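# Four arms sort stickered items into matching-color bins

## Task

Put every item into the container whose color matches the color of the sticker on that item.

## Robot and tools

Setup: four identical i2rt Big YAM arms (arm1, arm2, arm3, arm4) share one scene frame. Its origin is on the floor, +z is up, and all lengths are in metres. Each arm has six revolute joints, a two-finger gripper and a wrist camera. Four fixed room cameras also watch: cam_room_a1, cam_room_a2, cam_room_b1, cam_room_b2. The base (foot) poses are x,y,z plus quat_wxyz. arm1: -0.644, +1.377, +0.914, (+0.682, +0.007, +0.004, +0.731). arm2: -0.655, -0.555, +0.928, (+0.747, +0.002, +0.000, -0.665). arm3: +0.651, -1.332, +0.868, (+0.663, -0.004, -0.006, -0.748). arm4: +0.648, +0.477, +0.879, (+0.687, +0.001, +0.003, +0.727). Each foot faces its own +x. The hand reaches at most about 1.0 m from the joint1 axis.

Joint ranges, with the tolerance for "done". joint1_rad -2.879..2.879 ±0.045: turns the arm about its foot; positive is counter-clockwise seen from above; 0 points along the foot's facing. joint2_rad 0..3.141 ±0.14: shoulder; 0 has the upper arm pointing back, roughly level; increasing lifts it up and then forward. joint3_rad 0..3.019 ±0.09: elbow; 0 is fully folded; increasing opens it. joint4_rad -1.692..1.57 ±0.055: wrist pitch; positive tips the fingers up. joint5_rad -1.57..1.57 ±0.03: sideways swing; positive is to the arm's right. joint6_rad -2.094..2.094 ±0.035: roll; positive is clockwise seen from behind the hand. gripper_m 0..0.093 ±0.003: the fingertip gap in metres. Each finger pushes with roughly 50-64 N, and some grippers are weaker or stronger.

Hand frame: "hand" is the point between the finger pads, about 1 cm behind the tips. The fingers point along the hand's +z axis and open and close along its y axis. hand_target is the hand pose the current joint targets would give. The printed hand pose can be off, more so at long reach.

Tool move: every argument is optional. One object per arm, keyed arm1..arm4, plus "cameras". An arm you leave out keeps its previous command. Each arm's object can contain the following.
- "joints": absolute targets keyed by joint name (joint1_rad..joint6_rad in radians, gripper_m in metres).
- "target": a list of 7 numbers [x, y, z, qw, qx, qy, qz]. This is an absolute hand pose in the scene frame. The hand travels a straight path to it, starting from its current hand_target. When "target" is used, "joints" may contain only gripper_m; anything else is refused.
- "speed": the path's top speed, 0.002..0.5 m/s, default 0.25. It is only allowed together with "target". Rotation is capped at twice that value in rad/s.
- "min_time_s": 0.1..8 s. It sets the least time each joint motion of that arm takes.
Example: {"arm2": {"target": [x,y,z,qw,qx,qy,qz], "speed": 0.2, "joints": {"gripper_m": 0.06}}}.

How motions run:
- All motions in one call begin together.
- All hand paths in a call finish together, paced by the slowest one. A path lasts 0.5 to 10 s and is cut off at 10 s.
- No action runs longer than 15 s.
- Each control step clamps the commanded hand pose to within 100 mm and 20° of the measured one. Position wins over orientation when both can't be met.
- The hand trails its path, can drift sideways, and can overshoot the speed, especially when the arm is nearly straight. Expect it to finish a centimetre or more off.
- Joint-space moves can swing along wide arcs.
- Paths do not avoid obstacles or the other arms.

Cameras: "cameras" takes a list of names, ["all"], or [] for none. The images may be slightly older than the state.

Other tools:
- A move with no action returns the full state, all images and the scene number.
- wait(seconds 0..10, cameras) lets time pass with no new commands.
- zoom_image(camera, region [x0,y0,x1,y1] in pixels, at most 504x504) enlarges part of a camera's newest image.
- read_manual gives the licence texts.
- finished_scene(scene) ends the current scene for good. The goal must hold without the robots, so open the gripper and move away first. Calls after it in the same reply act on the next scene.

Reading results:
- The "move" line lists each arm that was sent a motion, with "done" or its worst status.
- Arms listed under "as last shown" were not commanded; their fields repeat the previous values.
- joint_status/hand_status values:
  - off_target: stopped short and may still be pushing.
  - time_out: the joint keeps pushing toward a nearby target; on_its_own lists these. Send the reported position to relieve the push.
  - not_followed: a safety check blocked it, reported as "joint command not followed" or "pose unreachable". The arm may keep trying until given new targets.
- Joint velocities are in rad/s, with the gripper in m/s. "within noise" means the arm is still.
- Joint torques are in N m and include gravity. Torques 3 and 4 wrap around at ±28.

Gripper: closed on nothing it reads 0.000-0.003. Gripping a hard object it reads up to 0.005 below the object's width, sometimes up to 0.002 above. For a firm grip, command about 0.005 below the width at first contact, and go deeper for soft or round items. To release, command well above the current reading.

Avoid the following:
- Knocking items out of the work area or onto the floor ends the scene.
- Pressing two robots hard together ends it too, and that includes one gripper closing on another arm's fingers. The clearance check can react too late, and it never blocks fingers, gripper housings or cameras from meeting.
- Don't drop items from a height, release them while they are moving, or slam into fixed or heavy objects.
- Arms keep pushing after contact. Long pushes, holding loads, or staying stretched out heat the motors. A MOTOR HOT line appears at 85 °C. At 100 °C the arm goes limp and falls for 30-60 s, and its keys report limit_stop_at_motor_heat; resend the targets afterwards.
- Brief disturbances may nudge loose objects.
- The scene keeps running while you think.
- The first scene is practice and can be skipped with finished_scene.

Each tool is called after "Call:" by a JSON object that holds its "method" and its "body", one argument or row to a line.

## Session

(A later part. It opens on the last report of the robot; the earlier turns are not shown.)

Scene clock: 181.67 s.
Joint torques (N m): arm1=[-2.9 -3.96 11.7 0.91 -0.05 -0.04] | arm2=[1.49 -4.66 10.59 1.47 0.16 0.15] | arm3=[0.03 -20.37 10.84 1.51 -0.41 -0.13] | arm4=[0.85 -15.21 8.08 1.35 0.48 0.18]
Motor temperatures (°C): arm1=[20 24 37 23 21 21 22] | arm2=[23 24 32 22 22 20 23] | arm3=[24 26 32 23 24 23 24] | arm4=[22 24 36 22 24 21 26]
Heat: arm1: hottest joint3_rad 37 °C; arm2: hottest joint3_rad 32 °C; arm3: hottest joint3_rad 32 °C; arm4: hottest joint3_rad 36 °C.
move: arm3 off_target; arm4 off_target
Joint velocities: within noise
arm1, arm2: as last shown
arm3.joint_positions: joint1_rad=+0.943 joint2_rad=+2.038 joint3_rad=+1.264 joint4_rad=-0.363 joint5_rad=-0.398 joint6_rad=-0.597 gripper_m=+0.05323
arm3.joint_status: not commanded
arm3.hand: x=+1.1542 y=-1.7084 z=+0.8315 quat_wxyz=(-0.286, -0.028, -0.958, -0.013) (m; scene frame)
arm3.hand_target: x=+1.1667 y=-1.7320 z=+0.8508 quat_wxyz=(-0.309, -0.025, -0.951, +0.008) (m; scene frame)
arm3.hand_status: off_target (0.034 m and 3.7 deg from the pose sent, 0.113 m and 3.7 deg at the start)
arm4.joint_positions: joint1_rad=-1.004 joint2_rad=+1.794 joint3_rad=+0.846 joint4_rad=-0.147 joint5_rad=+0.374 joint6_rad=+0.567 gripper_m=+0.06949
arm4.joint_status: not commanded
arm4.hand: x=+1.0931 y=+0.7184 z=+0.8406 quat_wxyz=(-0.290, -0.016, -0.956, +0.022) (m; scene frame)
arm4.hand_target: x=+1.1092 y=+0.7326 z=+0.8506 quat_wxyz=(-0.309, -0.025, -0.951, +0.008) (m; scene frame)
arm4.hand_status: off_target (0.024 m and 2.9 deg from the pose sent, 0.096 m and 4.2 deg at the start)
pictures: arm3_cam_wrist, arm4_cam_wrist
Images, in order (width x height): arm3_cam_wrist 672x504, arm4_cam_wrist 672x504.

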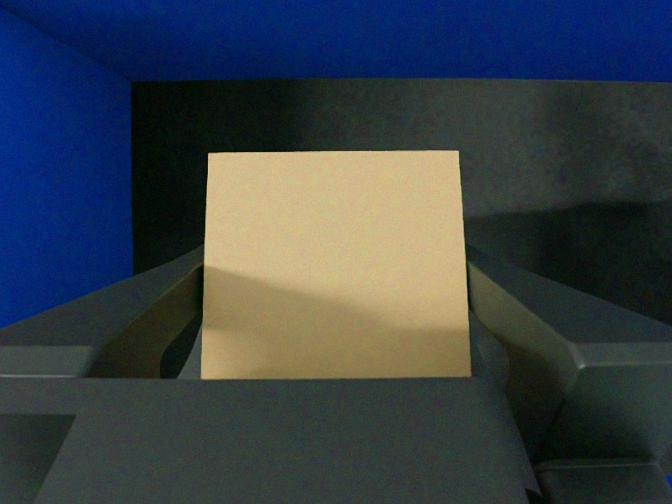

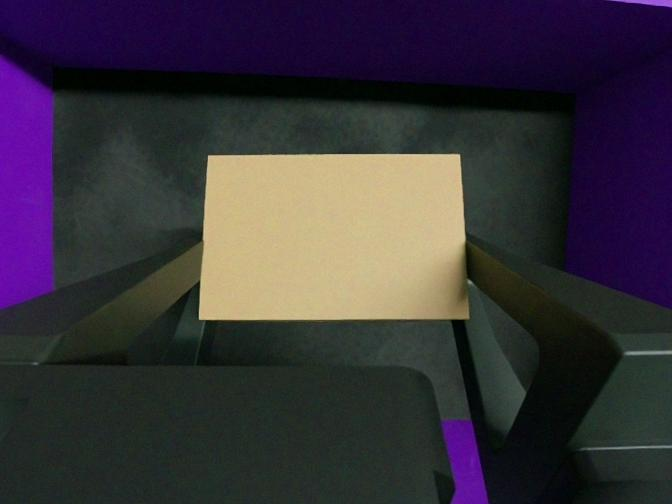

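Call:
{"method": "move", "body": {
  "arm3": {"target":[1.166,-1.733,0.803,-0.3089,-0.0249,-0.9507,0.0081],"speed":0.12},
  "arm4": {"target":[1.108,0.733,0.793,-0.3089,-0.0249,-0.9507,0.0081],"speed":0.12}
}}

Call:
{"method": "move", "body": {
  "arm3": {"target":[1.166,-1.733,0.787,-0.3089,-0.0249,-0.9507,0.0081],"speed":0.08},
  "arm4": {"target":[1.108,0.733,0.777,-0.3089,-0.0249,-0.9507,0.0081],"speed":0.08}
}}

Call:
{"method": "move", "body": {
  "arm3": {"target":[1.165,-1.733,0.777,-0.3089,-0.0249,-0.9507,0.0081],"speed":0.06},
  "arm4": {"target":[1.107,0.733,0.767,-0.3089,-0.0249,-0.9507,0.0081],"speed":0.06},
  "cameras": ["arm3_cam_wrist","arm4_cam_wrist"]
}}

Scene clock: 188.63 s.
Joint torques (N m): arm1=[-2.73 -4.48 11.59 0.75 -0.05 -0.06] | arm2=[1.61 -4.66 10.63 1.46 0.16 0.15] | arm3=[-0.03 -21.07 9.24 1.51 -0.41 -0.13] | arm4=[1.03 -15.62 6.35 1.31 0.49 0.21]
Motor temperatures (°C): arm1=[20 24 37 23 21 21 21] | arm2=[23 24 32 22 22 20 23] | arm3=[24 26 32 23 24 23 24] | arm4=[22 25 35 22 24 21 26]
Heat: arm1: hottest joint3_rad 37 °C; arm2: hottest joint3_rad 32 °C; arm3: hottest joint3_rad 32 °C; arm4: hottest joint3_rad 35 °C.
move: arm3 off_target; arm4 off_target
Joint velocities: within noise
arm1, arm2: as last shown
arm3.joint_positions: joint1_rad=+0.942 joint2_rad=+2.121 joint3_rad=+1.264 joint4_rad=-0.265 joint5_rad=-0.398 joint6_rad=-0.598 gripper_m=+0.05323
arm3.joint_status: not commanded
arm3.hand: x=+1.1575 y=-1.7124 z=+0.7910 quat_wxyz=(-0.291, -0.026, -0.956, -0.008) (m; scene frame)
arm3.hand_target: x=+1.1652 y=-1.7324 z=+0.8034 quat_wxyz=(-0.309, -0.025, -0.951, +0.008) (m; scene frame)
arm3.hand_status: off_target (0.025 m and 2.8 deg from the pose sent, 0.039 m and 3.6 deg at the start)
arm4.joint_positions: joint1_rad=-1.004 joint2_rad=+1.937 joint3_rad=+0.846 joint4_rad=+0.005 joint5_rad=+0.376 joint6_rad=+0.569 gripper_m=+0.06949
arm4.joint_status: not commanded
arm4.hand: x=+1.0965 y=+0.7206 z=+0.7882 quat_wxyz=(-0.294, -0.019, -0.955, +0.019) (m; scene frame)
arm4.hand_target: x=+1.1076 y=+0.7328 z=+0.7933 quat_wxyz=(-0.309, -0.025, -0.951, +0.008) (m; scene frame)
arm4.hand_status: off_target (0.018 m and 2.3 deg from the pose sent, 0.052 m and 2.9 deg at the start)
pictures: none

Scene clock: 189.63 s.
Joint torques (N m): arm1=[-2.84 -3.66 11.86 0.96 -0.08 -0.07] | arm2=[1.55 -4.72 10.62 1.47 0.15 0.14] | arm3=[0.15 -20.13 9.05 1.62 -0.4 -0.12] | arm4=[1.32 -15.5 6.27 1.39 0.47 0.16]
Motor temperatures (°C): arm1=[20 24 37 23 21 21 21] | arm2=[23 24 32 22 22 20 23] | arm3=[24 26 32 23 24 23 24] | arm4=[22 25 34 22 24 21 26]
Heat: arm1: hottest joint3_rad 37 °C; arm2: hottest joint3_rad 32 °C; arm3: hottest joint3_rad 32 °C; arm4: hottest joint3_rad 34 °C.
move: arm3 off_target; arm4 off_target
Joint velocities: within noise
arm1, arm2: as last shown
arm3.joint_positions: joint1_rad=+0.942 joint2_rad=+2.143 joint3_rad=+1.264 joint4_rad=-0.235 joint5_rad=-0.398 joint6_rad=-0.598 gripper_m=+0.05323
arm3.joint_status: not commanded
arm3.hand: x=+1.1587 y=-1.7136 z=+0.7809 quat_wxyz=(-0.294, -0.025, -0.955, -0.006) (m; scene frame)
arm3.hand_target: x=+1.1653 y=-1.7325 z=+0.7873 quat_wxyz=(-0.309, -0.025, -0.951, +0.008) (m; scene frame)
arm3.hand_status: off_target (0.022 m and 2.3 deg from the pose sent, 0.023 m and 2.8 deg at the start)
arm4.joint_positions: joint1_rad=-1.004 joint2_rad=+1.971 joint3_rad=+0.846 joint4_rad=+0.045 joint5_rad=+0.376 joint6_rad=+0.569 gripper_m=+0.06949
arm4.joint_status: not commanded
arm4.hand: x=+1.0972 y=+0.7210 z=+0.7764 quat_wxyz=(-0.297, -0.019, -0.954, +0.018) (m; scene frame)
arm4.hand_target: x=+1.1075 y=+0.7327 z=+0.7773 quat_wxyz=(-0.309, -0.025, -0.951, +0.008) (m; scene frame)
arm4.hand_status: off_target (0.016 m and 1.9 deg from the pose sent, 0.020 m and 2.3 deg at the start)
pictures: none

Scene clock: 190.60 s.
Joint torques (N m): arm1=[-2.78 -3.72 11.64 0.95 -0.07 -0.03] | arm2=[1.61 -4.66 10.61 1.47 0.16 0.15] | arm3=[-0.15 -19.84 8.85 1.61 -0.41 -0.12] | arm4=[1.44 -15.03 5.89 1.37 0.49 0.18]
Motor temperatures (°C): arm1=[20 24 37 23 21 21 21] | arm2=[23 24 32 22 22 20 23] | arm3=[24 26 32 23 24 23 24] | arm4=[22 25 34 22 25 21 26]
Heat: arm1: hottest joint3_rad 37 °C; arm2: hottest joint3_rad 32 °C; arm3: hottest joint3_rad 32 °C; arm4: hottest joint3_rad 34 °C.
move: arm3 off_target; arm4 off_target
Joint velocities: within noise
arm1, arm2: as last shown
arm3.joint_positions: joint1_rad=+0.941 joint2_rad=+2.160 joint3_rad=+1.264 joint4_rad=-0.215 joint5_rad=-0.399 joint6_rad=-0.599 gripper_m=+0.05323
arm3.joint_status: not commanded
arm3.hand: x=+1.1586 y=-1.7143 z=+0.7725 quat_wxyz=(-0.296, -0.025, -0.955, -0.005) (m; scene frame)
arm3.hand_target: x=+1.1643 y=-1.7325 z=+0.7773 quat_wxyz=(-0.309, -0.025, -0.951, +0.008) (m; scene frame)
arm3.hand_status: off_target (0.020 m and 2.2 deg from the pose sent, 0.021 m and 2.3 deg at the start)
arm4.joint_positions: joint1_rad=-1.003 joint2_rad=+1.994 joint3_rad=+0.846 joint4_rad=+0.071 joint5_rad=+0.376 joint6_rad=+0.570 gripper_m=+0.06949
arm4.joint_status: not commanded
arm4.hand: x=+1.0968 y=+0.7213 z=+0.7677 quat_wxyz=(-0.298, -0.019, -0.954, +0.017) (m; scene frame)
arm4.hand_target: x=+1.1066 y=+0.7328 z=+0.7674 quat_wxyz=(-0.309, -0.025, -0.951, +0.008) (m; scene frame)
arm4.hand_status: off_target (0.016 m and 1.8 deg from the pose sent, 0.018 m and 1.9 deg at the start)
pictures: arm3_cam_wrist, arm4_cam_wrist
Images, in order (width x height): arm3_cam_wrist 672x504, arm4_cam_wrist 672x504.

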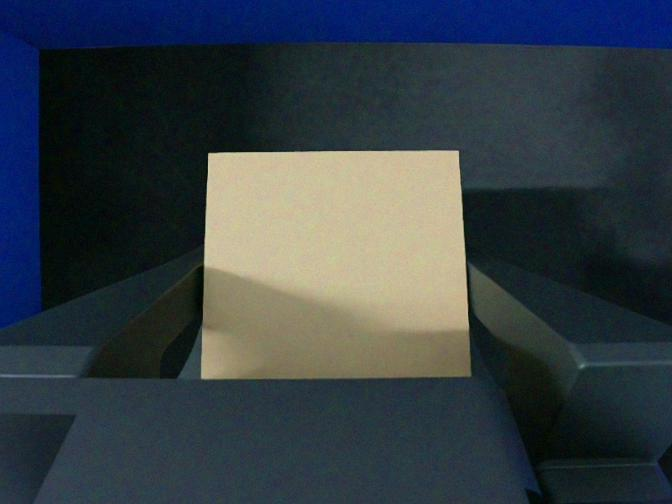

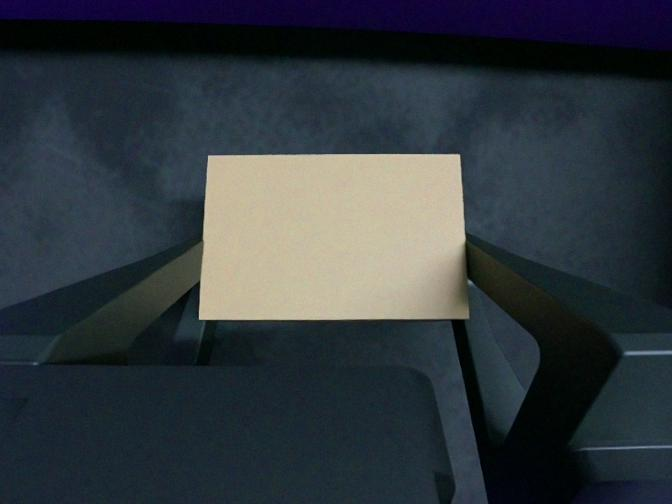

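Call:
{"method": "move", "body": {
  "arm3": {"target":[1.165,-1.733,0.768,-0.3089,-0.0249,-0.9507,0.0081],"speed":0.06},
  "arm4": {"target":[1.107,0.733,0.760,-0.3089,-0.0249,-0.9507,0.0081],"speed":0.06}
}}

Call:
{"method": "move", "body": {
  "arm3": {"joints":{"gripper_m":0.08}},
  "arm4": {"joints":{"gripper_m":0.088}}
}}

Call:
{"method": "move", "body": {
  "arm3": {"target":[1.12,-1.72,0.90,-0.3089,-0.0249,-0.9507,0.0081],"speed":0.12},
  "arm4": {"target":[1.065,0.722,0.90,-0.3089,-0.0249,-0.9507,0.0081],"speed":0.12},
  "cameras": ["arm3_cam_wrist","arm4_cam_wrist"]
}}

Scene clock: 196.97 s.
Joint torques (N m): arm1=[-2.67 -3.43 11.69 0.91 -0.08 -0.01] | arm2=[1.49 -4.54 10.58 1.48 0.16 0.15] | arm3=[0.21 -19.84 8.79 1.52 -0.36 -0.12] | arm4=[1.08 -15.09 6 1.4 0.48 0.19]
Motor temperatures (°C): arm1=[20 24 37 23 21 21 21] | arm2=[23 24 32 22 22 20 23] | arm3=[24 26 31 23 24 23 24] | arm4=[22 25 33 22 25 21 26]
Heat: arm1: hottest joint3_rad 37 °C; arm2: hottest joint3_rad 32 °C; arm3: hottest joint3_rad 31 °C; arm4: hottest joint3_rad 33 °C.
move: arm3 off_target; arm4 off_target
Joint velocities: within noise
arm1, arm2: as last shown
arm3.joint_positions: joint1_rad=+0.941 joint2_rad=+2.176 joint3_rad=+1.264 joint4_rad=-0.196 joint5_rad=-0.400 joint6_rad=-0.600 gripper_m=+0.05323
arm3.joint_status: not commanded
arm3.hand: x=+1.1586 y=-1.7148 z=+0.7648 quat_wxyz=(-0.297, -0.025, -0.955, -0.004) (m; scene frame)
arm3.hand_target: x=+1.1642 y=-1.7327 z=+0.7684 quat_wxyz=(-0.309, -0.025, -0.951, +0.008) (m; scene frame)
arm3.hand_status: off_target (0.020 m and 2.0 deg from the pose sent, 0.020 m and 2.2 deg at the start)
arm4.joint_positions: joint1_rad=-1.003 joint2_rad=+2.012 joint3_rad=+0.846 joint4_rad=+0.088 joint5_rad=+0.376 joint6_rad=+0.570 gripper_m=+0.06949
arm4.joint_status: not commanded
arm4.hand: x=+1.0960 y=+0.7208 z=+0.7609 quat_wxyz=(-0.298, -0.019, -0.954, +0.017) (m; scene frame)
arm4.hand_target: x=+1.1065 y=+0.7328 z=+0.7605 quat_wxyz=(-0.309, -0.025, -0.951, +0.008) (m; scene frame)
arm4.hand_status: off_target (0.016 m and 1.8 deg from the pose sent, 0.017 m and 1.8 deg at the start)
pictures: none

Scene clock: 197.50 s.
Joint torques (N m): arm1=[-2.73 -3.9 11.77 0.92 -0.04 -0.05] | arm2=[1.55 -4.66 10.58 1.46 0.16 0.15] | arm3=[0.03 -19.96 8.77 1.44 -0.36 -0.11] | arm4=[1.14 -15.33 5.89 1.4 0.5 0.15]
Motor temperatures (°C): arm1=[20 24 37 23 21 21 21] | arm2=[23 24 32 22 22 20 23] | arm3=[24 26 31 23 24 23 24] | arm4=[22 25 33 22 25 21 26]
Heat: arm1: hottest joint3_rad 37 °C; arm2: hottest joint3_rad 32 °C; arm3: hottest joint3_rad 31 °C; arm4: hottest joint3_rad 33 °C.
move: arm3 done; arm4 done
Joint velocities: within noise
arm1.joint_positions: joint1_rad=-2.474 joint2_rad=+1.040 joint3_rad=+0.963 joint4_rad=-0.930 joint5_rad=-0.031 joint6_rad=-0.028 gripper_m=+0.08997
arm1.joint_status: not commanded
arm1.hand: x=-0.3660 y=+1.0822 z=+1.1616 quat_wxyz=(-0.252, -0.372, -0.887, +0.104) (m; scene frame)
arm1.hand_target: x=-0.3699 y=+1.0800 z=+1.1600 quat_wxyz=(-0.246, -0.374, -0.888, +0.104) (m; scene frame)
arm1.hand_status: not commanded
arm2.joint_positions: joint1_rad=+0.831 joint2_rad=+0.834 joint3_rad=+0.778 joint4_rad=-0.827 joint5_rad=+0.008 joint6_rad=+0.001 gripper_m=+0.08993
arm2.joint_status: not commanded
arm2.hand: x=-0.3672 y=-0.7656 z=+1.1714 quat_wxyz=(-0.320, -0.291, -0.895, +0.105) (m; scene frame)
arm2.hand_target: x=-0.3701 y=-0.7601 z=+1.1601 quat_wxyz=(-0.306, -0.293, -0.901, +0.099) (m; scene frame)
arm2.hand_status: not commanded
arm3.joint_positions: joint1_rad=+0.941 joint2_rad=+2.176 joint3_rad=+1.264 joint4_rad=-0.195 joint5_rad=-0.400 joint6_rad=-0.600 gripper_m=+0.07996
arm3.joint_status: all done
arm3.hand: x=+1.1587 y=-1.7149 z=+0.7649 quat_wxyz=(-0.297, -0.024, -0.954, -0.004) (m; scene frame)
arm3.hand_target: x=+1.1643 y=-1.7327 z=+0.7685 quat_wxyz=(-0.309, -0.025, -0.951, +0.008) (m; scene frame)
arm3.hand_status: not commanded
arm4.joint_positions: joint1_rad=-1.003 joint2_rad=+2.012 joint3_rad=+0.848 joint4_rad=+0.089 joint5_rad=+0.377 joint6_rad=+0.571 gripper_m=+0.08791
arm4.joint_status: all done
arm4.hand: x=+1.0975 y=+0.7217 z=+0.7618 quat_wxyz=(-0.299, -0.020, -0.954, +0.016) (m; scene frame)
arm4.hand_target: x=+1.1066 y=+0.7328 z=+0.7605 quat_wxyz=(-0.309, -0.025, -0.951, +0.008) (m; scene frame)
arm4.hand_status: not commanded
pictures: none

Scene clock: 199.37 s.
Joint torques (N m): arm1=[-3.37 -3.96 11.96 0.83 -0.09 -0.09] | arm2=[1.49 -4.6 10.59 1.47 0.16 0.14] | arm3=[0.03 -19.31 7.1 0.58 -0.37 -0.12] | arm4=[1.55 -14.39 6.17 0.36 0.45 0.16]
Motor temperatures (°C): arm1=[20 24 37 23 21 21 21] | arm2=[23 24 32 22 22 20 23] | arm3=[24 26 31 23 24 23 24] | arm4=[22 25 33 22 25 21 26]
Heat: arm1: hottest joint3_rad 37 °C; arm2: hottest joint3_rad 32 °C; arm3: hottest joint3_rad 31 °C; arm4: hottest joint3_rad 33 °C.
move: arm3 done; arm4 done
Joint velocities: within noise
arm1, arm2: as last shown
arm3.joint_positions: joint1_rad=+0.897 joint2_rad=+1.879 joint3_rad=+1.207 joint4_rad=-0.412 joint5_rad=-0.421 joint6_rad=-0.640 gripper_m=+0.07996
arm3.joint_status: not commanded
arm3.hand: x=+1.1279 y=-1.7166 z=+0.9004 quat_wxyz=(-0.311, -0.021, -0.950, +0.009) (m; scene frame)
arm3.hand_target: x=+1.1201 y=-1.7198 z=+0.8999 quat_wxyz=(-0.309, -0.025, -0.951, +0.008) (m; scene frame)
arm3.hand_status: done (0.009 m and 0.5 deg from the pose sent, 0.141 m and 2.0 deg at the start)
arm4.joint_positions: joint1_rad=-0.963 joint2_rad=+1.611 joint3_rad=+0.795 joint4_rad=-0.240 joint5_rad=+0.397 joint6_rad=+0.607 gripper_m=+0.08791
arm4.joint_status: not commanded
arm4.hand: x=+1.0689 y=+0.7212 z=+0.8998 quat_wxyz=(-0.311, -0.022, -0.950, +0.007) (m; scene frame)
arm4.hand_target: x=+1.0650 y=+0.7219 z=+0.8999 quat_wxyz=(-0.309, -0.025, -0.951, +0.008) (m; scene frame)
arm4.hand_status: done (0.004 m and 0.4 deg from the pose sent, 0.142 m and 1.6 deg at the start)
pictures: arm3_cam_wrist, arm4_cam_wrist
Images, in order (width x height): arm3_cam_wrist 672x504, arm4_cam_wrist 672x504.

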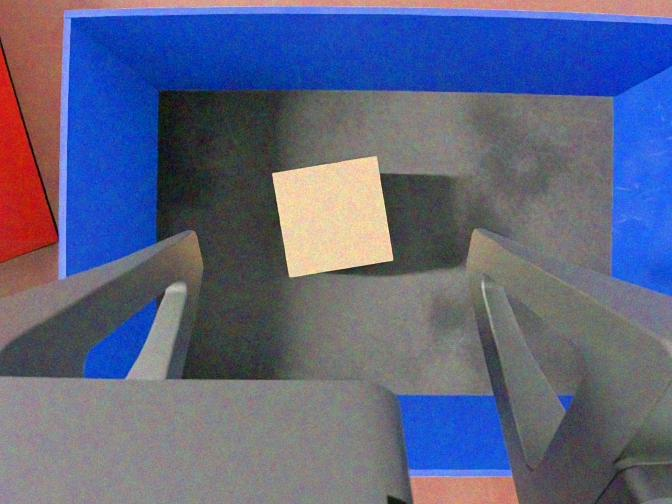

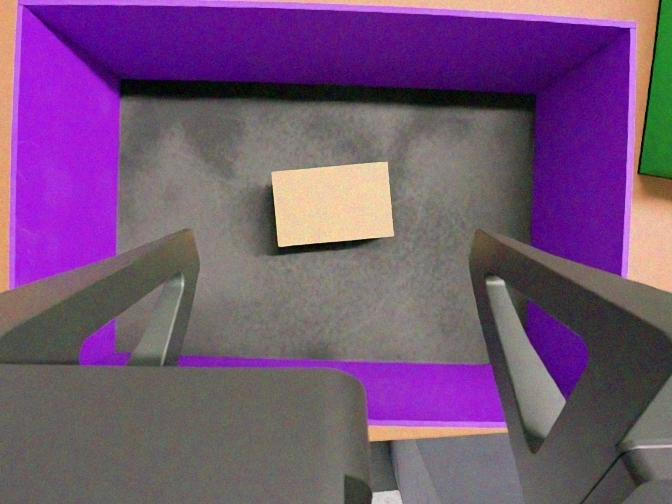

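Call:
{"method": "finished_scene", "body": {
  "scene": 3
}}

The scene is finished: the task was done.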